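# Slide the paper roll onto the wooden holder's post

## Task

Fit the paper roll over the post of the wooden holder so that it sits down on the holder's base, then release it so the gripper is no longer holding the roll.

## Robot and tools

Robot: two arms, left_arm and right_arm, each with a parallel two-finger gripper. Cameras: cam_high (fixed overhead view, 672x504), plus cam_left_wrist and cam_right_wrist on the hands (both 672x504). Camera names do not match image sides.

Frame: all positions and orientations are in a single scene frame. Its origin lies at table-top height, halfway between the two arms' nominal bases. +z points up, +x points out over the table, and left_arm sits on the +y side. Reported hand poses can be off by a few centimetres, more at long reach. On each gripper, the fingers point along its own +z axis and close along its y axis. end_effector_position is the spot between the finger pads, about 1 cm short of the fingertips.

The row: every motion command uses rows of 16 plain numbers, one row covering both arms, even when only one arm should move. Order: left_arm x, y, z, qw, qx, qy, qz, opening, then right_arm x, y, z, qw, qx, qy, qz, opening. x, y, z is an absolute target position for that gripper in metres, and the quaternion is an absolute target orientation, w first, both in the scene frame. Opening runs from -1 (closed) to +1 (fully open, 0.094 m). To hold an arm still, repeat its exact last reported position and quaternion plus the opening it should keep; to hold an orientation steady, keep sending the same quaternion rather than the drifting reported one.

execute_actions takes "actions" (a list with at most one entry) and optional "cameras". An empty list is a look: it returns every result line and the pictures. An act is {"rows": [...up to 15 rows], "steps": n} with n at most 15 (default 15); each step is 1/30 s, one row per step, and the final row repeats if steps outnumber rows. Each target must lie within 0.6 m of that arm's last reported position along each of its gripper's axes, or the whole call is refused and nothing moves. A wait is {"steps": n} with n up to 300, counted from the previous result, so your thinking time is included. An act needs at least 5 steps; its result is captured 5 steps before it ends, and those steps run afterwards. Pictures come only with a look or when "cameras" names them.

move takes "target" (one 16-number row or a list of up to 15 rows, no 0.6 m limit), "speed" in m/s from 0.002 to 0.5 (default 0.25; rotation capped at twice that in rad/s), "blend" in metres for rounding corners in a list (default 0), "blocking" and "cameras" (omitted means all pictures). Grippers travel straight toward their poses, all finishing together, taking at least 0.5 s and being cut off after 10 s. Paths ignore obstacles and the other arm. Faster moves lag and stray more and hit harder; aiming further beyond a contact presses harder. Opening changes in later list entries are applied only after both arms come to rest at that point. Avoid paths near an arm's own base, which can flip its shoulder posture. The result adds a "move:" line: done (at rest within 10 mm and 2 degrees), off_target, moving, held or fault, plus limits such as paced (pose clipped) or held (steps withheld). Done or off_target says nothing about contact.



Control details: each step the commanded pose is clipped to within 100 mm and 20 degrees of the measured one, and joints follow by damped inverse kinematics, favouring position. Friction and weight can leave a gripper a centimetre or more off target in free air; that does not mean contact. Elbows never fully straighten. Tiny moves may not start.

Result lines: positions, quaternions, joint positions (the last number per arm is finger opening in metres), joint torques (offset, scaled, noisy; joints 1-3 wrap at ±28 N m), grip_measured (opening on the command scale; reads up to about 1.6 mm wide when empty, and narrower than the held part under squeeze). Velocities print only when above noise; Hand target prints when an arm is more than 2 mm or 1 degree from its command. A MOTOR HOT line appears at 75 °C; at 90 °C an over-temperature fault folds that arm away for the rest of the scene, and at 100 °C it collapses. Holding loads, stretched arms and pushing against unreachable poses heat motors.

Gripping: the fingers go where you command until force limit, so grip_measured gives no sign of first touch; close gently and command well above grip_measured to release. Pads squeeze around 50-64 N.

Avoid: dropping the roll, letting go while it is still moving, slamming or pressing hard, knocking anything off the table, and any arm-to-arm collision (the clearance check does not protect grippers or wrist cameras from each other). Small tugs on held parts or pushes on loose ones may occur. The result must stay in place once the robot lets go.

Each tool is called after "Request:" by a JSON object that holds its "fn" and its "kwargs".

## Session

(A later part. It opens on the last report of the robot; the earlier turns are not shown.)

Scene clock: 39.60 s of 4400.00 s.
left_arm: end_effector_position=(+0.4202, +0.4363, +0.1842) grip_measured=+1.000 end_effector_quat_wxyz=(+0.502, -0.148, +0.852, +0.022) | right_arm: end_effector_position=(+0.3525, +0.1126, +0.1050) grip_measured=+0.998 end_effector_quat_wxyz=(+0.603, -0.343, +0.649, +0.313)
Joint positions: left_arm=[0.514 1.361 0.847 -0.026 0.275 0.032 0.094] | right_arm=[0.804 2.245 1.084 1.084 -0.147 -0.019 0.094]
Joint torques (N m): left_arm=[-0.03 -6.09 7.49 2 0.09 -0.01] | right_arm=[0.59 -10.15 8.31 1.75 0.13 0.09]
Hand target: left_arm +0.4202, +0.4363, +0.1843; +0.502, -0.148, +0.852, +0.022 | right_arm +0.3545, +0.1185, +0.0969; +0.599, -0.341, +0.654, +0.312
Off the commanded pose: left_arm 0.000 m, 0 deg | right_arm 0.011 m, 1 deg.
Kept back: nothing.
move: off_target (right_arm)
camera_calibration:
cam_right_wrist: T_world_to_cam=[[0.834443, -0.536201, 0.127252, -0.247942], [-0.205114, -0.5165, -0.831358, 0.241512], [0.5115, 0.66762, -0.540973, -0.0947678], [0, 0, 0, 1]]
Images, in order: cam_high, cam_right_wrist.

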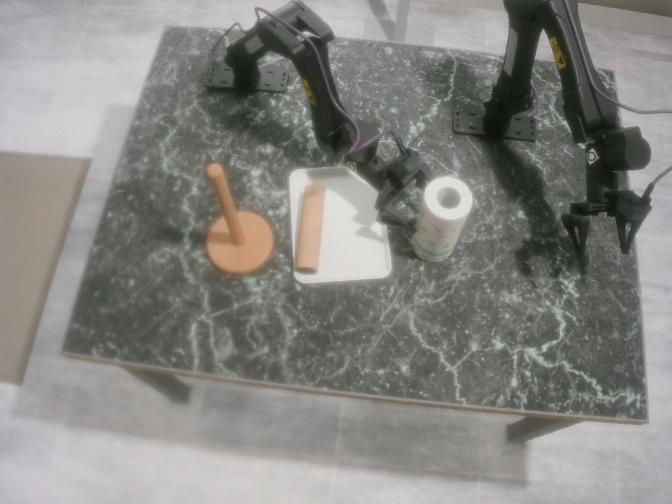

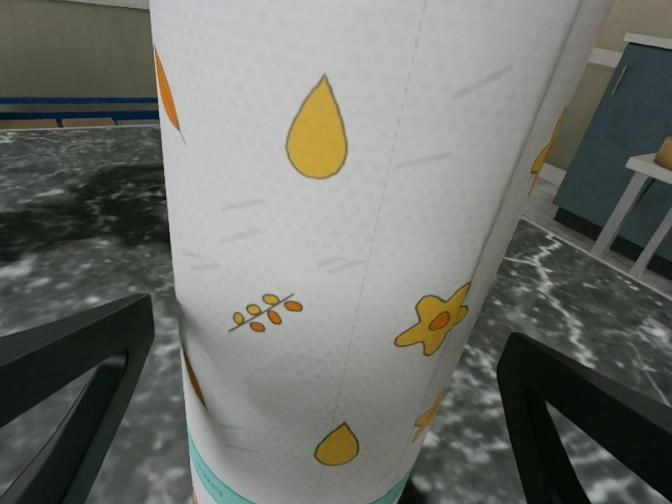

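Request:
{"fn": "move", "kwargs": {"target": [[0.4202,0.4363,0.1842,0.502,-0.148,0.852,0.022,1,0.3725,0.145,0.097,0.5993,-0.3404,0.654,0.3119,1]], "speed": 0.05, "cameras": ["cam_high","cam_right_wrist"]}}

Request:
{"fn": "zoom_image", "kwargs": {"camera": "cam_high", "region": [360, 130, 500, 280]}}

Scene clock: 40.93 s of 4400.00 s.
left_arm: end_effector_position=(+0.4202, +0.4363, +0.1842) grip_measured=+1.000 end_effector_quat_wxyz=(+0.502, -0.148, +0.852, +0.022) | right_arm: end_effector_position=(+0.3702, +0.1384, +0.1061) grip_measured=+0.998 end_effector_quat_wxyz=(+0.604, -0.342, +0.648, +0.313)
Joint positions: left_arm=[0.514 1.361 0.847 -0.026 0.275 0.032 0.094] | right_arm=[0.815 2.318 1.241 1.001 -0.136 -0.018 0.094]
Joint torques (N m): left_arm=[-0.08 -6.12 7.49 2.02 0.1 -0.04] | right_arm=[0.62 -11.12 8.91 1.76 0.12 0.09]
Hand target: left_arm +0.4202, +0.4363, +0.1843; +0.502, -0.148, +0.852, +0.022 | right_arm +0.3719, +0.1445, +0.0972; +0.599, -0.340, +0.654, +0.312
Off the commanded pose: left_arm 0.000 m, 0 deg | right_arm 0.011 m, 1 deg.
Kept back: nothing.
move: off_target (right_arm)
camera_calibration:
cam_right_wrist: T_world_to_cam=[[0.834391, -0.53633, 0.127051, -0.249016], [-0.204993, -0.515945, -0.831732, 0.259248], [0.511635, 0.667945, -0.540444, -0.120626], [0, 0, 0, 1]]
Images, in order: cam_high, cam_right_wrist.

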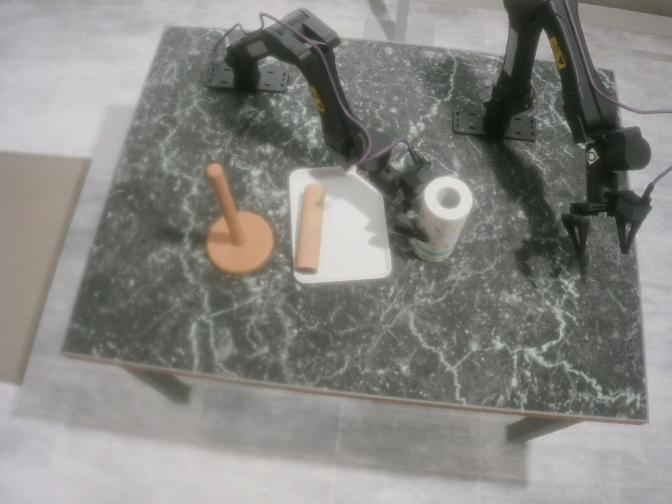

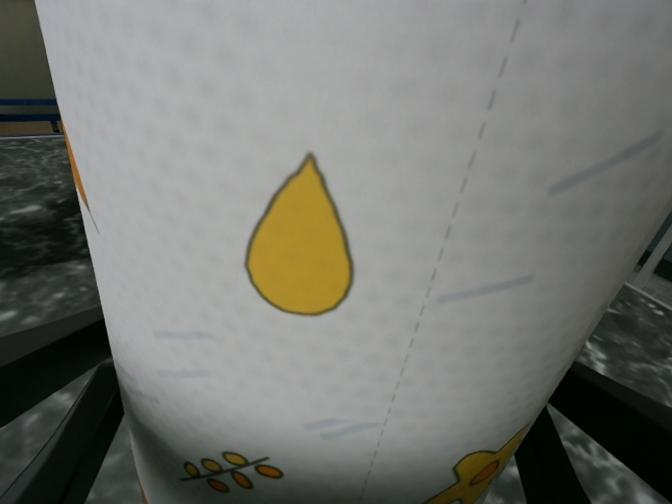

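Scaled by 3.360 from the camera's 672x504 image, which has a finer 960x720 frame.

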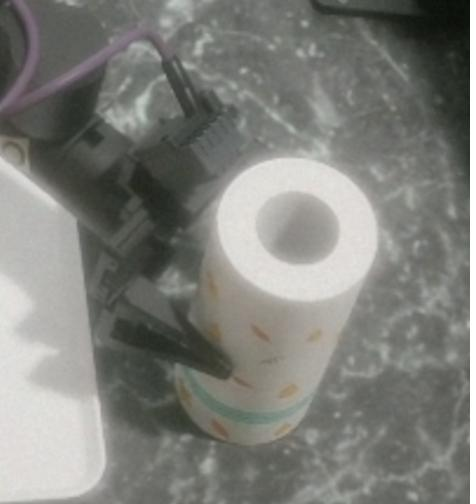

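Request:
{"fn": "move", "kwargs": {"target": [[0.4202,0.4363,0.1842,0.502,-0.148,0.852,0.022,1,0.3745,0.1475,0.097,0.5993,-0.3404,0.654,0.3119,1],[0.4202,0.4363,0.1842,0.502,-0.148,0.852,0.022,1,0.3745,0.1475,0.097,0.5993,-0.3404,0.654,0.3119,0.76],[0.4202,0.4363,0.1842,0.502,-0.148,0.852,0.022,1,0.3745,0.1475,0.097,0.5993,-0.3404,0.654,0.3119,0.5]], "speed": 0.05, "cameras": ["cam_high","cam_right_wrist"]}}

Request:
{"fn": "zoom_image", "kwargs": {"camera": "cam_high", "region": [360, 130, 500, 280]}}

Scene clock: 43.73 s of 4400.00 s.
left_arm: end_effector_position=(+0.4202, +0.4363, +0.1842) grip_measured=+1.000 end_effector_quat_wxyz=(+0.502, -0.148, +0.852, +0.022) | right_arm: end_effector_position=(+0.3728, +0.1405, +0.1061) grip_measured=+0.706 end_effector_quat_wxyz=(+0.604, -0.341, +0.649, +0.312)
Joint positions: left_arm=[0.514 1.361 0.847 -0.026 0.275 0.032 0.094] | right_arm=[0.815 2.326 1.258 0.992 -0.133 -0.017 0.08]
Joint torques (N m): left_arm=[-0.06 -6.09 7.5 2 0.07 -0.04] | right_arm=[0.66 -11.1 8.92 1.74 0.11 0.07]
Hand target: left_arm +0.4202, +0.4363, +0.1843; +0.502, -0.148, +0.852, +0.022 | right_arm +0.3739, +0.1469, +0.0970; +0.599, -0.340, +0.654, +0.312
Off the commanded pose: left_arm 0.000 m, 0 deg | right_arm 0.012 m, 1 deg.
Kept back: nothing.
move: off_target (right_arm); target 2's new opening was sent with right_arm's hand 0.012 m and 1 deg from that target; target 3's new opening was sent with right_arm's hand 0.012 m and 1 deg from that target
camera_calibration:
cam_right_wrist: T_world_to_cam=[[0.833021, -0.5386, 0.126432, -0.249143], [-0.207005, -0.515372, -0.831589, 0.261536], [0.513054, 0.666559, -0.540809, -0.123655], [0, 0, 0, 1]]
Images, in order: cam_high, cam_right_wrist.

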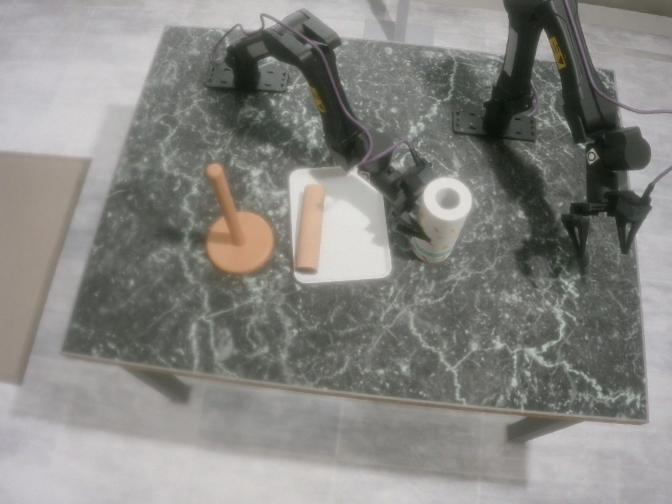

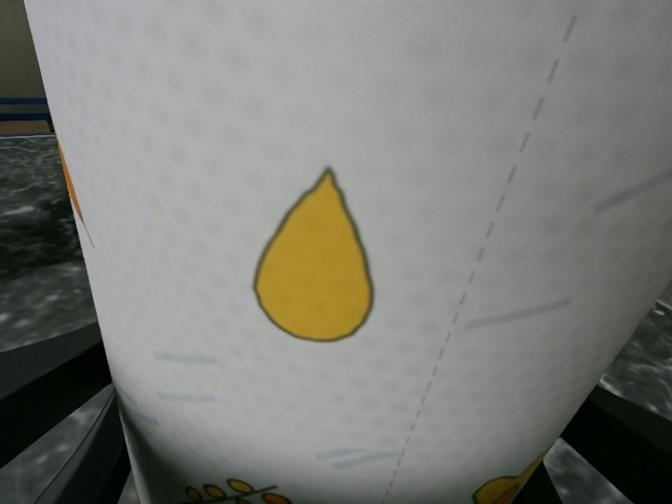

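Scaled by 3.360 from the camera's 672x504 image, which has a finer 960x720 frame.

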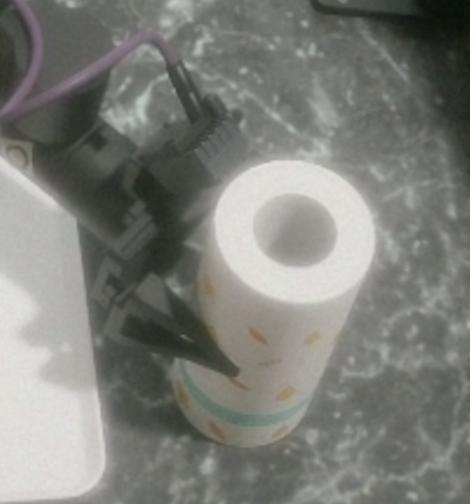

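Request:
{"fn": "move", "kwargs": {"target": [[0.4202,0.4363,0.1842,0.502,-0.148,0.852,0.022,1,0.371,0.14,0.2,0.5993,-0.3404,0.654,0.3119,0.5],[0.4202,0.4363,0.1842,0.502,-0.148,0.852,0.022,1,0.34,-0.02,0.42,0.6443,-0.2217,0.7032,0.2032,0.5],[0.4202,0.4363,0.1842,0.502,-0.148,0.852,0.022,1,0.375,-0.2,0.465,0.673,-0.0643,0.7345,0.0589,0.5],[0.4202,0.4363,0.1842,0.502,-0.148,0.852,0.022,1,0.412,-0.255,0.465,0.673,-0.0643,0.7345,0.0589,0.5]], "speed": [0.1,0.16,0.16,0.1], "blend": [0.04,0.06,0.03,0], "cameras": ["cam_high","cam_right_wrist"]}}

Request:
{"fn": "zoom_image", "kwargs": {"camera": "cam_high", "region": [150, 20, 270, 140]}}

Request:
{"fn": "zoom_image", "kwargs": {"camera": "cam_high", "region": [150, 100, 270, 220]}}

Scene clock: 49.90 s of 4400.00 s.
left_arm: end_effector_position=(+0.4202, +0.4363, +0.1842) grip_measured=+1.000 end_effector_quat_wxyz=(+0.502, -0.148, +0.852, +0.022) | right_arm: end_effector_position=(+0.4109, -0.2559, +0.4434) grip_measured=+0.689 end_effector_quat_wxyz=(+0.653, -0.061, +0.753, +0.054)
Joint positions: left_arm=[0.514 1.361 0.847 -0.026 0.275 0.032 0.094] | right_arm=[0.159 1.368 1.54 -0.312 0.009 0.004 0.079]
Joint torques (N m): left_arm=[-0.02 -6.11 7.46 2 0.08 -0.03] | right_arm=[-0.42 -5.19 11.25 2.12 -0.17 -0.02]
Hand target: left_arm +0.4202, +0.4363, +0.1843; +0.502, -0.148, +0.852, +0.022 | right_arm +0.4109, -0.2552, +0.4646; +0.673, -0.064, +0.734, +0.059
Off the commanded pose: left_arm 0.000 m, 0 deg | right_arm 0.022 m, 3 deg.
Kept back: nothing.
move: off_target (right_arm)
camera_calibration:
cam_right_wrist: T_world_to_cam=[[0.202325, -0.9726, 0.114519, -0.383612], [-0.567113, -0.211695, -0.79597, 0.555493], [0.798403, 0.0960997, -0.594405, 0.0639951], [0, 0, 0, 1]]
Images, in order: cam_high, cam_right_wrist.

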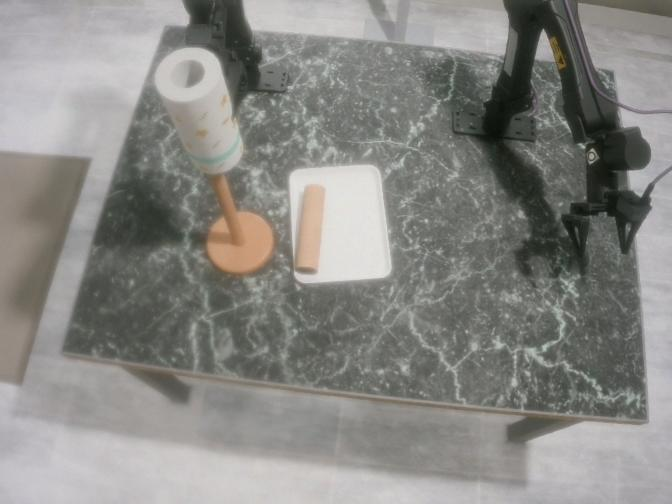

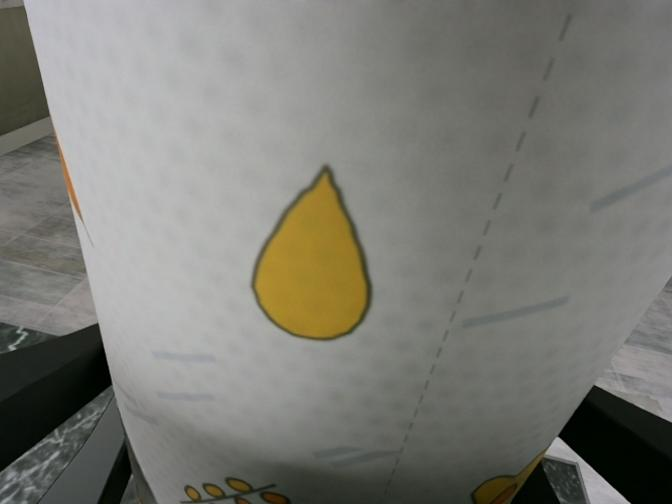

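Scaled by 4.200 from the camera's 672x504 image, which has a finer 960x720 frame.

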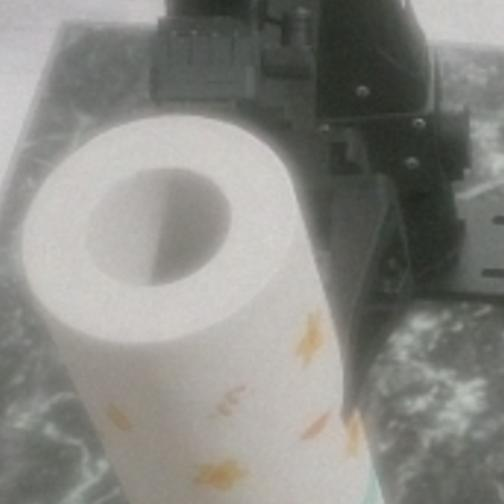

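Scaled by 4.200 from the camera's 672x504 image, which has a finer 960x720 frame.

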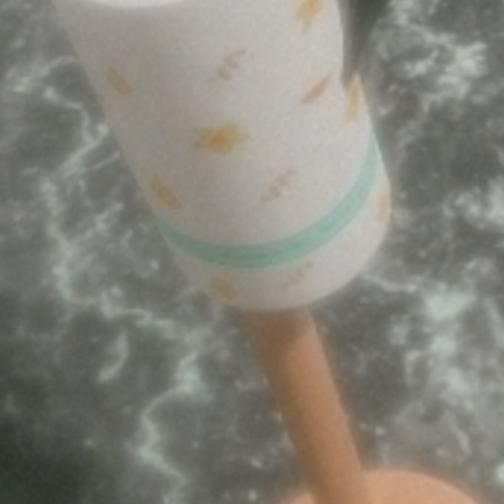

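Request:
{"fn": "move", "kwargs": {"target": [[0.4202,0.4363,0.1842,0.502,-0.148,0.852,0.022,1,0.411,-0.268,0.455,0.697,-0.0623,0.7118,0.061,0.5]], "speed": 0.06, "cameras": ["cam_high"]}}

Request:
{"fn": "zoom_image", "kwargs": {"camera": "cam_high", "region": [150, 20, 270, 140]}}

Request:
{"fn": "zoom_image", "kwargs": {"camera": "cam_high", "region": [150, 100, 270, 220]}}

Scene clock: 51.77 s of 4400.00 s.
left_arm: end_effector_position=(+0.4202, +0.4363, +0.1842) grip_measured=+1.000 end_effector_quat_wxyz=(+0.502, -0.148, +0.852, +0.022) | right_arm: end_effector_position=(+0.4227, -0.2654, +0.4317) grip_measured=+0.689 end_effector_quat_wxyz=(+0.671, -0.060, +0.737, +0.059)
Joint positions: left_arm=[0.514 1.361 0.847 -0.026 0.275 0.032 0.094] | right_arm=[0.114 1.368 1.441 -0.166 -0.041 0.002 0.079]
Joint torques (N m): left_arm=[-0.02 -6.12 7.39 2.03 0.09 -0.02] | right_arm=[-0.54 -10.09 6.68 2.28 -0.16 -0.02]
Hand target: left_arm +0.4202, +0.4363, +0.1843; +0.502, -0.148, +0.852, +0.022 | right_arm +0.4107, -0.2679, +0.4547; +0.697, -0.062, +0.712, +0.060
Off the commanded pose: left_arm 0.000 m, 0 deg | right_arm 0.026 m, 4 deg.
Kept back: nothing.
move: off_target (right_arm)
Images, in order: cam_high.

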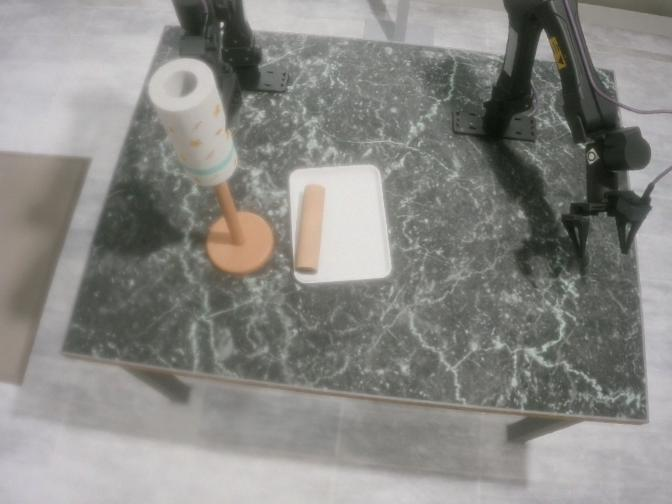

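Scaled by 4.200 from the camera's 672x504 image, which has a finer 960x720 frame.

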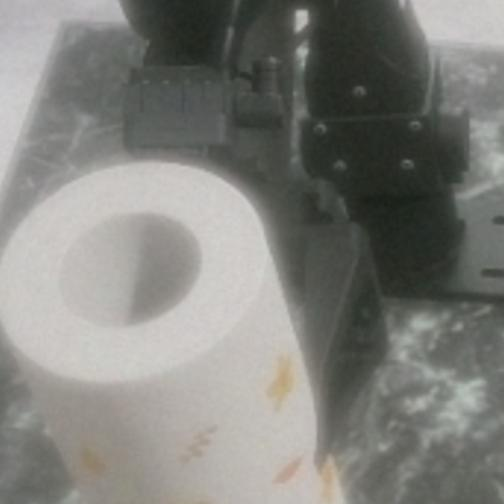

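Scaled by 4.200 from the camera's 672x504 image, which has a finer 960x720 frame.

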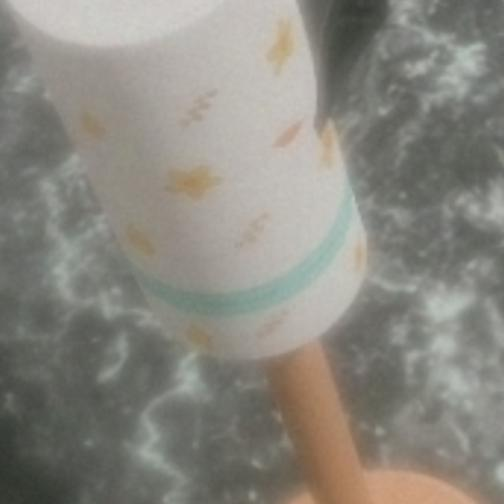

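Request:
{"fn": "move", "kwargs": {"target": [[0.4202,0.4363,0.1842,0.502,-0.148,0.852,0.022,1,0.400,-0.271,0.454,0.7081,-0.0613,0.7007,0.062,0.5]], "speed": 0.06, "cameras": ["cam_high"]}}

Request:
{"fn": "zoom_image", "kwargs": {"camera": "cam_high", "region": [150, 20, 270, 140]}}

Request:
{"fn": "zoom_image", "kwargs": {"camera": "cam_high", "region": [150, 100, 270, 220]}}

Scene clock: 53.07 s of 4400.00 s.
left_arm: end_effector_position=(+0.4202, +0.4363, +0.1842) grip_measured=+1.000 end_effector_quat_wxyz=(+0.502, -0.148, +0.852, +0.022) | right_arm: end_effector_position=(+0.4105, -0.2682, +0.4347) grip_measured=+0.689 end_effector_quat_wxyz=(+0.685, -0.060, +0.723, +0.060)
Joint positions: left_arm=[0.514 1.361 0.847 -0.026 0.275 0.032 0.094] | right_arm=[0.109 1.313 1.372 -0.113 -0.048 0.002 0.079]
Joint torques (N m): left_arm=[-0.02 -6.09 7.46 2.01 0.07 -0.02] | right_arm=[-0.68 -9.11 6.43 2.29 -0.19 -0.01]
Hand target: left_arm +0.4202, +0.4363, +0.1843; +0.502, -0.148, +0.852, +0.022 | right_arm +0.3998, -0.2709, +0.4538; +0.708, -0.061, +0.701, +0.062
Off the commanded pose: left_arm 0.000 m, 0 deg | right_arm 0.022 m, 4 deg.
Kept back: nothing.
move: off_target (right_arm)
Images, in order: cam_high.

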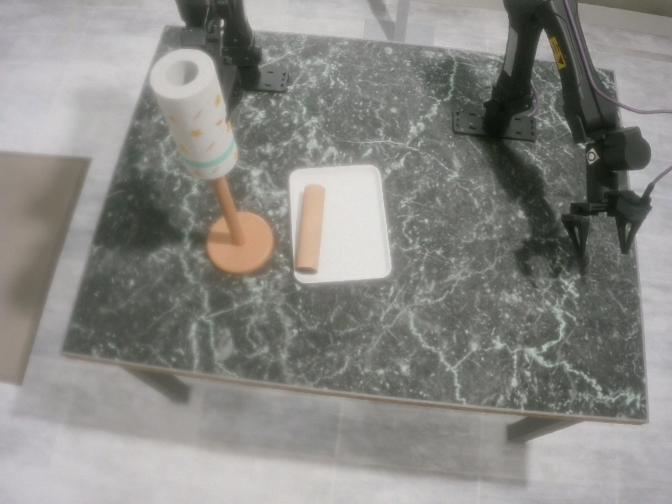

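Scaled by 4.200 from the camera's 672x504 image, which has a finer 960x720 frame.

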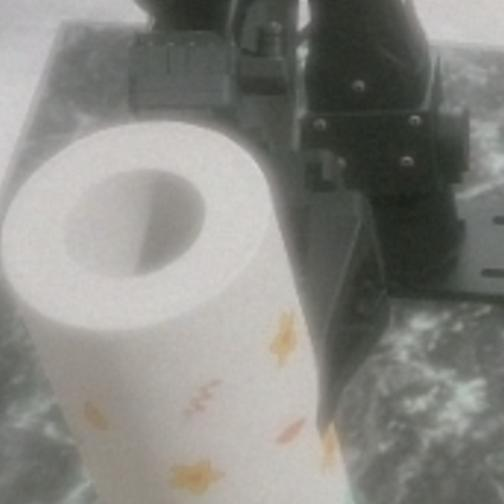

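Scaled by 4.200 from the camera's 672x504 image, which has a finer 960x720 frame.

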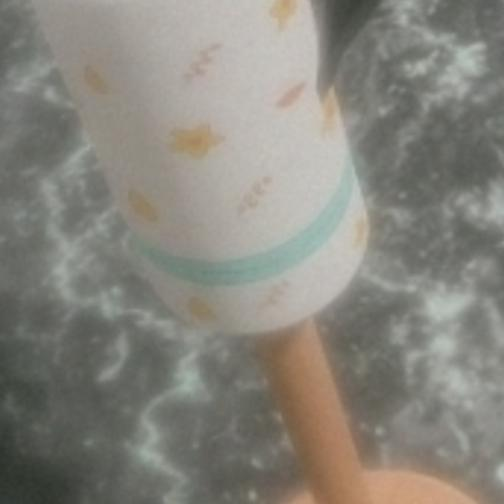

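Request:
{"fn": "move", "kwargs": {"target": [[0.4202,0.4363,0.1842,0.502,-0.148,0.852,0.022,1,0.402,-0.2735,0.42,0.7081,-0.0613,0.7007,0.062,0.5]], "speed": 0.04, "cameras": ["cam_high"]}}

Request:
{"fn": "zoom_image", "kwargs": {"camera": "cam_high", "region": [150, 100, 270, 220]}}

Scene clock: 54.70 s of 4400.00 s.
left_arm: end_effector_position=(+0.4202, +0.4363, +0.1842) grip_measured=+1.000 end_effector_quat_wxyz=(+0.502, -0.148, +0.852, +0.022) | right_arm: end_effector_position=(+0.4124, -0.2709, +0.3990) grip_measured=+0.689 end_effector_quat_wxyz=(+0.684, -0.060, +0.725, +0.060)
Joint positions: left_arm=[0.514 1.361 0.847 -0.026 0.275 0.032 0.094] | right_arm=[0.098 1.289 1.212 0.018 -0.058 0.002 0.079]
Joint torques (N m): left_arm=[-0.08 -6 7.53 2.02 0.09 -0.02] | right_arm=[-0.65 -9.32 6.82 2.27 -0.17 0.01]
Hand target: left_arm +0.4202, +0.4363, +0.1843; +0.502, -0.148, +0.852, +0.022 | right_arm +0.4018, -0.2734, +0.4199; +0.708, -0.061, +0.701, +0.061
Off the commanded pose: left_arm 0.000 m, 0 deg | right_arm 0.024 m, 4 deg.
Kept back: nothing.
move: off_target (right_arm)
Images, in order: cam_high.

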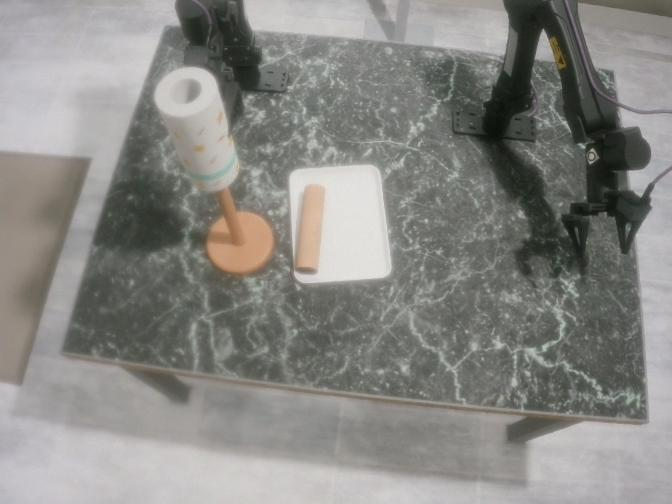

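Scaled by 4.200 from the camera's 672x504 image, which has a finer 960x720 frame.

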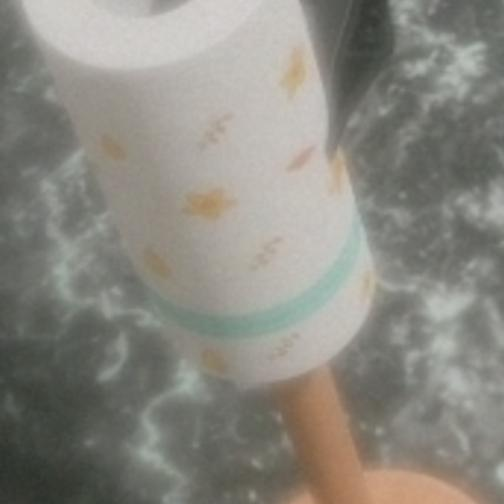

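Request:
{"fn": "move", "kwargs": {"target": [[0.4202,0.4363,0.1842,0.502,-0.148,0.852,0.022,1,0.402,-0.2735,0.385,0.7081,-0.0613,0.7007,0.062,0.5]], "speed": 0.03, "cameras": ["cam_high"]}}

Request:
{"fn": "zoom_image", "kwargs": {"camera": "cam_high", "region": [150, 80, 310, 280]}}

Scene clock: 56.57 s of 4400.00 s.
left_arm: end_effector_position=(+0.4202, +0.4363, +0.1842) grip_measured=+1.000 end_effector_quat_wxyz=(+0.502, -0.148, +0.852, +0.022) | right_arm: end_effector_position=(+0.4115, -0.2709, +0.3641) grip_measured=+0.689 end_effector_quat_wxyz=(+0.684, -0.060, +0.725, +0.060)
Joint positions: left_arm=[0.514 1.361 0.847 -0.026 0.275 0.032 0.094] | right_arm=[0.098 1.272 1.062 0.153 -0.059 0.002 0.079]
Joint torques (N m): left_arm=[0.01 -6.01 7.5 2.03 0.09 -0.03] | right_arm=[-0.64 -9.33 6.79 2.27 -0.17 0]
Hand target: left_arm +0.4202, +0.4363, +0.1843; +0.502, -0.148, +0.852, +0.022 | right_arm +0.4019, -0.2734, +0.3848; +0.708, -0.061, +0.701, +0.062
Off the commanded pose: left_arm 0.000 m, 0 deg | right_arm 0.023 m, 4 deg.
Kept back: nothing.
move: off_target (right_arm)
Images, in order: cam_high.

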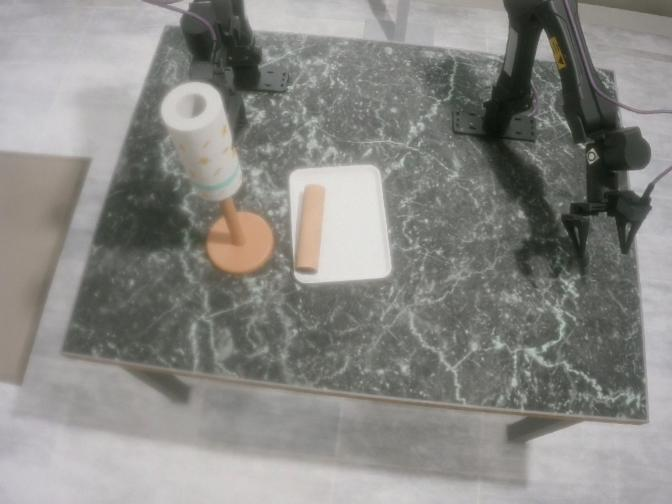

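Scaled by 2.520 from the camera's 672x504 image, which has a finer 960x720 frame.

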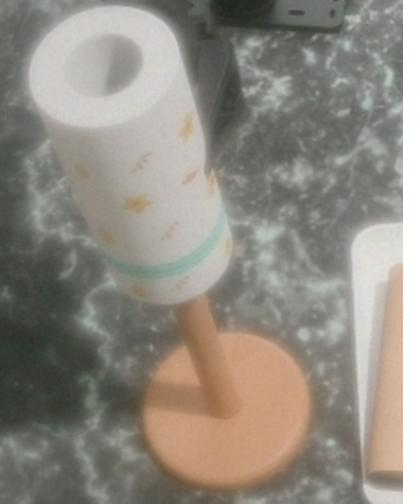

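Request:
{"fn": "move", "kwargs": {"target": [[0.4202,0.4363,0.1842,0.502,-0.148,0.852,0.022,1,0.402,-0.2735,0.22,0.7081,-0.0613,0.7007,0.062,0.5]], "speed": 0.06, "cameras": ["cam_high"]}}

Request:
{"fn": "zoom_image", "kwargs": {"camera": "cam_high", "region": [150, 80, 310, 280]}}

Scene clock: 60.07 s of 4400.00 s.
left_arm: end_effector_position=(+0.4202, +0.4363, +0.1842) grip_measured=+1.000 end_effector_quat_wxyz=(+0.502, -0.148, +0.852, +0.022) | right_arm: end_effector_position=(+0.4023, -0.2714, +0.2169) grip_measured=+0.689 end_effector_quat_wxyz=(+0.698, -0.060, +0.711, +0.061)
Joint positions: left_arm=[0.514 1.361 0.847 -0.026 0.275 0.032 0.094] | right_arm=[0.098 1.455 0.531 0.905 -0.061 0.002 0.079]
Joint torques (N m): left_arm=[-0.08 -6.11 7.49 2.02 0.06 -0.02] | right_arm=[-0.73 -5.14 5.65 2.38 -0.14 0.02]
Hand target: left_arm +0.4202, +0.4363, +0.1843; +0.502, -0.148, +0.852, +0.022 | right_arm +0.4019, -0.2736, +0.2200; +0.708, -0.061, +0.701, +0.062
Off the commanded pose: left_arm 0.000 m, 0 deg | right_arm 0.004 m, 2 deg.
Kept back: nothing.
move: done
Images, in order: cam_high.

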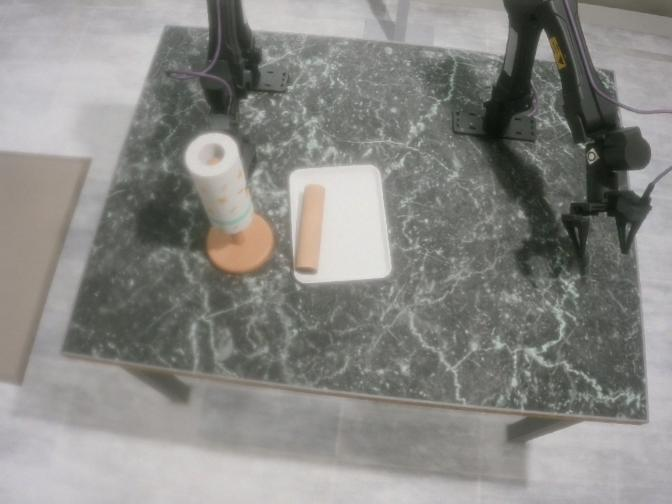

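Scaled by 2.520 from the camera's 672x504 image, which has a finer 960x720 frame.

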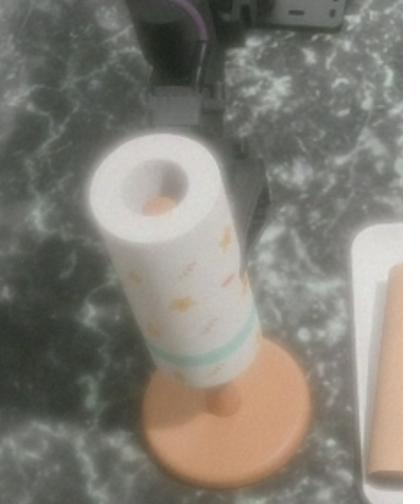

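Request:
{"fn": "move", "kwargs": {"target": [[0.4202,0.4363,0.1842,0.502,-0.148,0.852,0.022,1,0.411,-0.2735,0.20,0.697,-0.0623,0.7118,0.061,0.5],[0.4202,0.4363,0.1842,0.502,-0.148,0.852,0.022,1,0.411,-0.2735,0.145,0.697,-0.0623,0.7118,0.061,0.5]], "speed": 0.05, "blend": 0.01, "cameras": ["cam_high"]}}

Request:
{"fn": "zoom_image", "kwargs": {"camera": "cam_high", "region": [150, 80, 310, 280]}}

Scene clock: 62.30 s of 4400.00 s.
left_arm: end_effector_position=(+0.4202, +0.4363, +0.1842) grip_measured=+1.000 end_effector_quat_wxyz=(+0.502, -0.148, +0.852, +0.022) | right_arm: end_effector_position=(+0.4115, -0.2704, +0.1423) grip_measured=+0.689 end_effector_quat_wxyz=(+0.687, -0.062, +0.721, +0.062)
Joint positions: left_arm=[0.514 1.361 0.847 -0.026 0.275 0.032 0.094] | right_arm=[0.096 1.783 0.463 1.272 -0.066 0.001 0.079]
Joint torques (N m): left_arm=[-0.05 -6.09 7.45 2.01 0.08 -0.03] | right_arm=[-0.87 -6.3 4.12 2.44 -0.11 -0.02]
Hand target: left_arm +0.4202, +0.4363, +0.1843; +0.502, -0.148, +0.852, +0.022 | right_arm +0.4109, -0.2735, +0.1450; +0.696, -0.062, +0.712, +0.061
Off the commanded pose: left_arm 0.000 m, 0 deg | right_arm 0.004 m, 2 deg.
Kept back: nothing.
move: done
Images, in order: cam_high.

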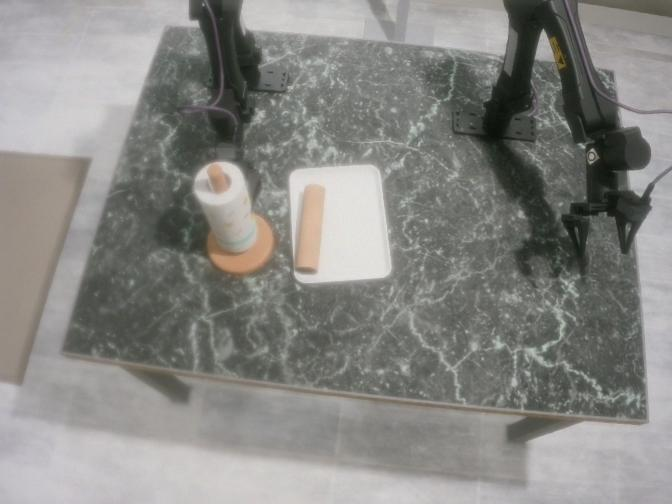

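Scaled by 2.520 from the camera's 672x504 image, which has a finer 960x720 frame.

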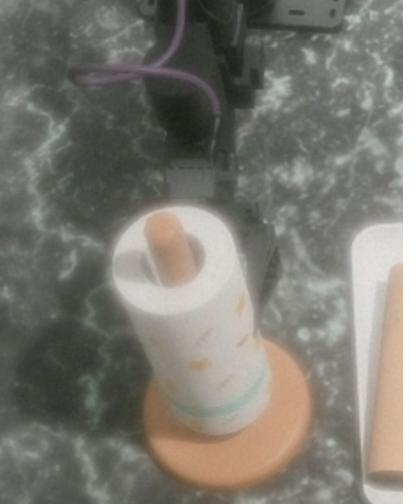

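Final lowering.

Request:
{"fn": "move", "kwargs": {"target": [[0.4202,0.4363,0.1842,0.502,-0.148,0.852,0.022,1,0.411,-0.2735,0.118,0.697,-0.0623,0.7118,0.061,0.5]], "speed": 0.03, "cameras": ["cam_high"]}}

Request:
{"fn": "zoom_image", "kwargs": {"camera": "cam_high", "region": [150, 80, 310, 280]}}

Scene clock: 63.70 s of 4400.00 s.
left_arm: end_effector_position=(+0.4202, +0.4363, +0.1842) grip_measured=+1.000 end_effector_quat_wxyz=(+0.502, -0.148, +0.852, +0.022) | right_arm: end_effector_position=(+0.4128, -0.2702, +0.1215) grip_measured=+0.686 end_effector_quat_wxyz=(+0.695, -0.062, +0.713, +0.062)
Joint positions: left_arm=[0.514 1.361 0.847 -0.026 0.275 0.032 0.094] | right_arm=[0.096 1.928 0.453 1.448 -0.067 0.001 0.079]
Joint torques (N m): left_arm=[-0.06 -6.12 7.46 2.03 0.08 -0.04] | right_arm=[-0.79 -6.49 3.11 2.2 -0.13 0.01]
Hand target: left_arm +0.4202, +0.4363, +0.1843; +0.502, -0.148, +0.852, +0.022 | right_arm +0.4109, -0.2734, +0.1180; +0.697, -0.062, +0.712, +0.061
Off the commanded pose: left_arm 0.000 m, 0 deg | right_arm 0.005 m, 0 deg.
Kept back: nothing.
move: done
Images, in order: cam_high.

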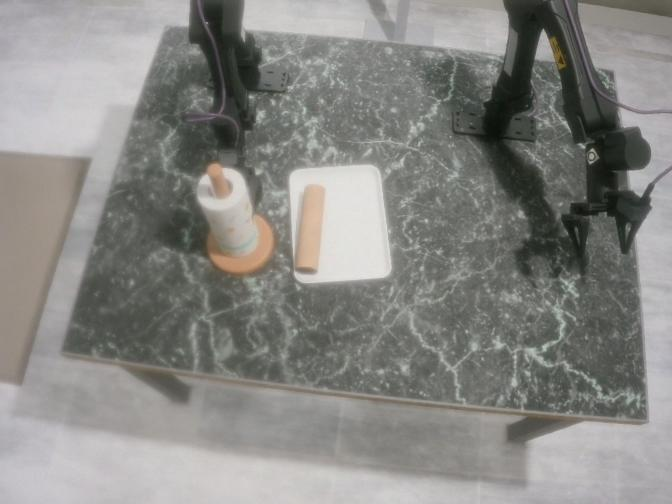

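Scaled by 2.520 from the camera's 672x504 image, which has a finer 960x720 frame.

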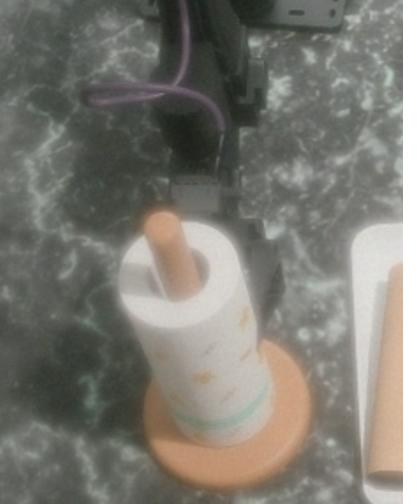

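Request:
{"fn": "move", "kwargs": {"target": [[0.4202,0.4363,0.1842,0.502,-0.148,0.852,0.022,1,0.411,-0.2735,0.106,0.697,-0.0623,0.7118,0.061,0.5]], "speed": 0.025, "cameras": []}}

Scene clock: 64.63 s of 4400.00 s.
left_arm: end_effector_position=(+0.4202, +0.4363, +0.1842) grip_measured=+1.000 end_effector_quat_wxyz=(+0.502, -0.148, +0.852, +0.022) | right_arm: end_effector_position=(+0.4131, -0.2701, +0.1208) grip_measured=+0.684 end_effector_quat_wxyz=(+0.710, -0.062, +0.699, +0.063)
Joint positions: left_arm=[0.514 1.361 0.847 -0.026 0.275 0.032 0.094] | right_arm=[0.096 1.989 0.453 1.551 -0.067 0.001 0.079]
Joint torques (N m): left_arm=[-0.06 -6.05 7.42 2.01 0.08 -0.01] | right_arm=[-0.77 -6.06 2.63 1.8 -0.12 -0.01]
Hand target: left_arm +0.4202, +0.4363, +0.1843; +0.502, -0.148, +0.852, +0.022 | right_arm +0.4107, -0.2735, +0.1062; +0.697, -0.062, +0.712, +0.061
Off the commanded pose: left_arm 0.000 m, 0 deg | right_arm 0.015 m, 2 deg.
Kept back: nothing.
move: off_target (right_arm)

Request:
{"fn": "move", "kwargs": {"target": [[0.4202,0.4363,0.1842,0.502,-0.148,0.852,0.022,1,0.412,-0.272,0.115,0.703,-0.0623,0.706,0.061,0.78],[0.4202,0.4363,0.1842,0.502,-0.148,0.852,0.022,1,0.412,-0.272,0.115,0.703,-0.0623,0.706,0.061,1]], "speed": 0.04, "cameras": ["cam_high","cam_right_wrist"]}}

Request:
{"fn": "zoom_image", "kwargs": {"camera": "cam_high", "region": [150, 80, 310, 280]}}

Scene clock: 68.10 s of 4400.00 s.
left_arm: end_effector_position=(+0.4202, +0.4363, +0.1842) grip_measured=+1.000 end_effector_quat_wxyz=(+0.502, -0.148, +0.852, +0.022) | right_arm: end_effector_position=(+0.4131, -0.2701, +0.1201) grip_measured=+0.998 end_effector_quat_wxyz=(+0.709, -0.062, +0.700, +0.063)
Joint positions: left_arm=[0.514 1.361 0.847 -0.026 0.275 0.032 0.094] | right_arm=[0.096 1.99 0.453 1.549 -0.067 0.001 0.094]
Joint torques (N m): left_arm=[-0.05 -6.11 7.42 2.02 0.06 0] | right_arm=[-0.38 -8.24 3.11 1.72 -0.06 0.01]
Hand target: left_arm +0.4202, +0.4363, +0.1843; +0.502, -0.148, +0.852, +0.022 | right_arm +0.4119, -0.2719, +0.1150; +0.703, -0.062, +0.706, +0.061
Off the commanded pose: left_arm 0.000 m, 0 deg | right_arm 0.006 m, 1 deg.
Kept back: nothing.
move: done
camera_calibration:
cam_right_wrist: T_world_to_cam=[[0.197235, -0.972759, 0.121812, -0.359624], [-0.437415, -0.198519, -0.877073, 0.256128], [0.877363, 0.119708, -0.464655, -0.170397], [0, 0, 0, 1]]
Images, in order: cam_high, cam_right_wrist.

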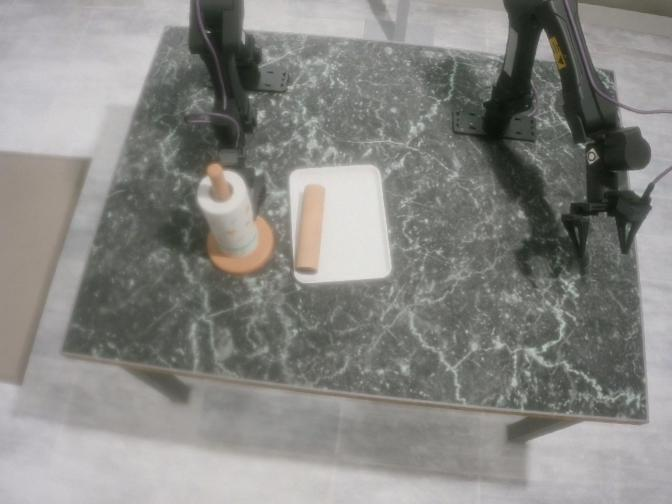

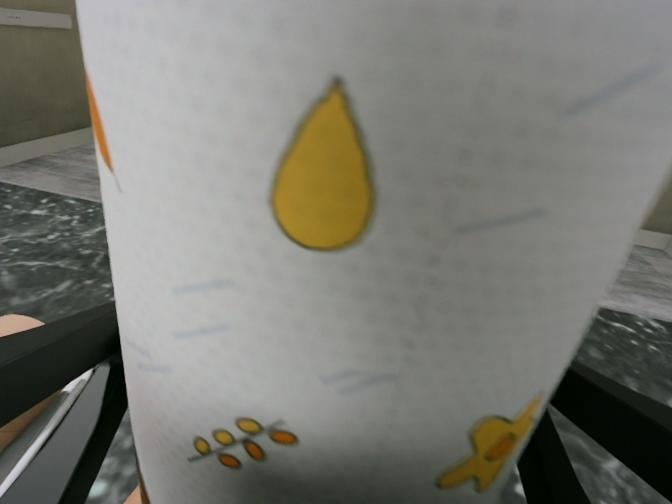

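Scaled by 2.520 from the camera's 672x504 image, which has a finer 960x720 frame.

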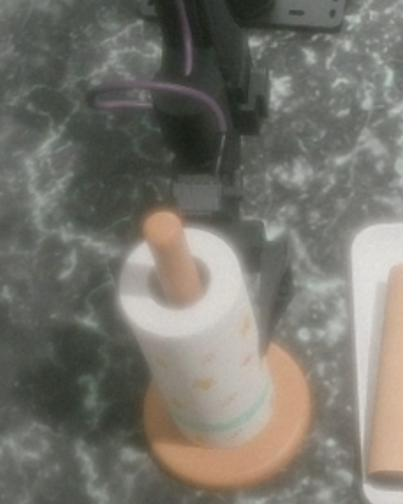

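Request:
{"fn": "move", "kwargs": {"target": [[0.4202,0.4363,0.1842,0.502,-0.148,0.852,0.022,1,0.365,-0.280,0.145,0.685,-0.0635,0.724,0.06,1],[0.4202,0.4363,0.1842,0.502,-0.148,0.852,0.022,1,0.29,-0.294,0.20,0.6403,-0.0668,0.7631,0.056,1]], "speed": [0.06,0.12], "blend": 0.01, "cameras": ["cam_high","cam_right_wrist"]}}

Request:
{"fn": "zoom_image", "kwargs": {"camera": "cam_high", "region": [150, 80, 310, 280]}}

Scene clock: 70.97 s of 4400.00 s.
left_arm: end_effector_position=(+0.4202, +0.4363, +0.1842) grip_measured=+1.000 end_effector_quat_wxyz=(+0.502, -0.148, +0.852, +0.022) | right_arm: end_effector_position=(+0.2860, -0.2939, +0.1835) grip_measured=+0.998 end_effector_quat_wxyz=(+0.629, -0.063, +0.773, +0.055)
Joint positions: left_arm=[0.514 1.361 0.847 -0.026 0.275 0.032 0.094] | right_arm=[0.037 0.762 0.253 0.304 -0.117 -0.018 0.094]
Joint torques (N m): left_arm=[0.01 -6.04 7.45 2.03 0.08 -0.02] | right_arm=[-0.7 -1.05 11.26 1.74 -0.17 -0.03]
Hand target: left_arm +0.4202, +0.4363, +0.1843; +0.502, -0.148, +0.852, +0.022 | right_arm +0.2894, -0.2941, +0.1999; +0.641, -0.067, +0.763, +0.056
Off the commanded pose: left_arm 0.000 m, 0 deg | right_arm 0.017 m, 2 deg.
Kept back: nothing.
move: off_target (right_arm)
camera_calibration:
cam_right_wrist: T_world_to_cam=[[0.214912, -0.9706, 0.108395, -0.367405], [-0.61431, -0.220628, -0.757592, 0.273627], [0.759234, 0.0962268, -0.643665, 0.0331555], [0, 0, 0, 1]]
Images, in order: cam_high, cam_right_wrist.

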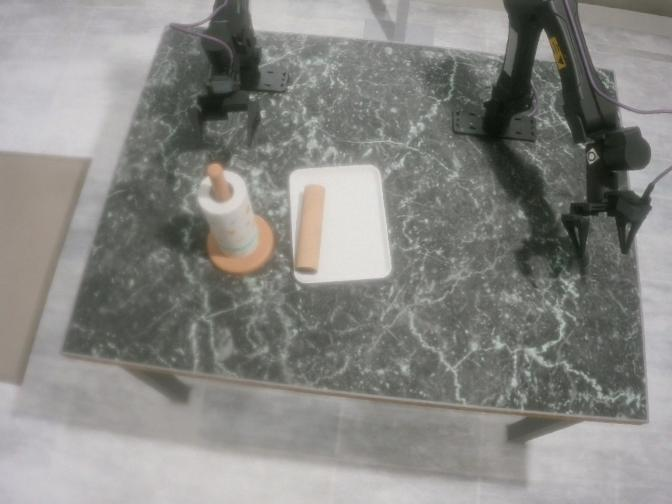

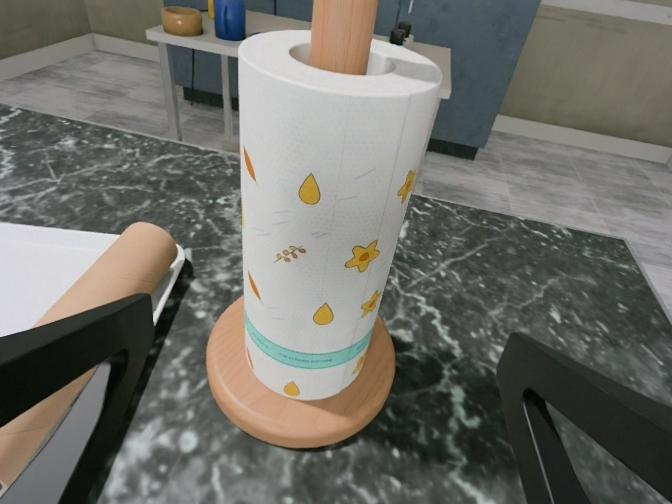

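Scaled by 2.520 from the camera's 672x504 image, which has a finer 960x720 frame.

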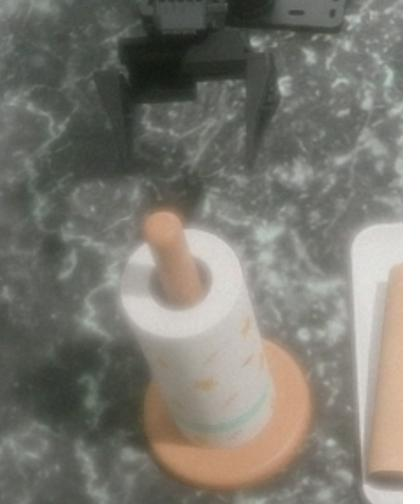

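Resting flat on the base.

Request:
{"fn": "finished_scene", "kwargs": {"scene": 2}}

The scene is finished: the task was done.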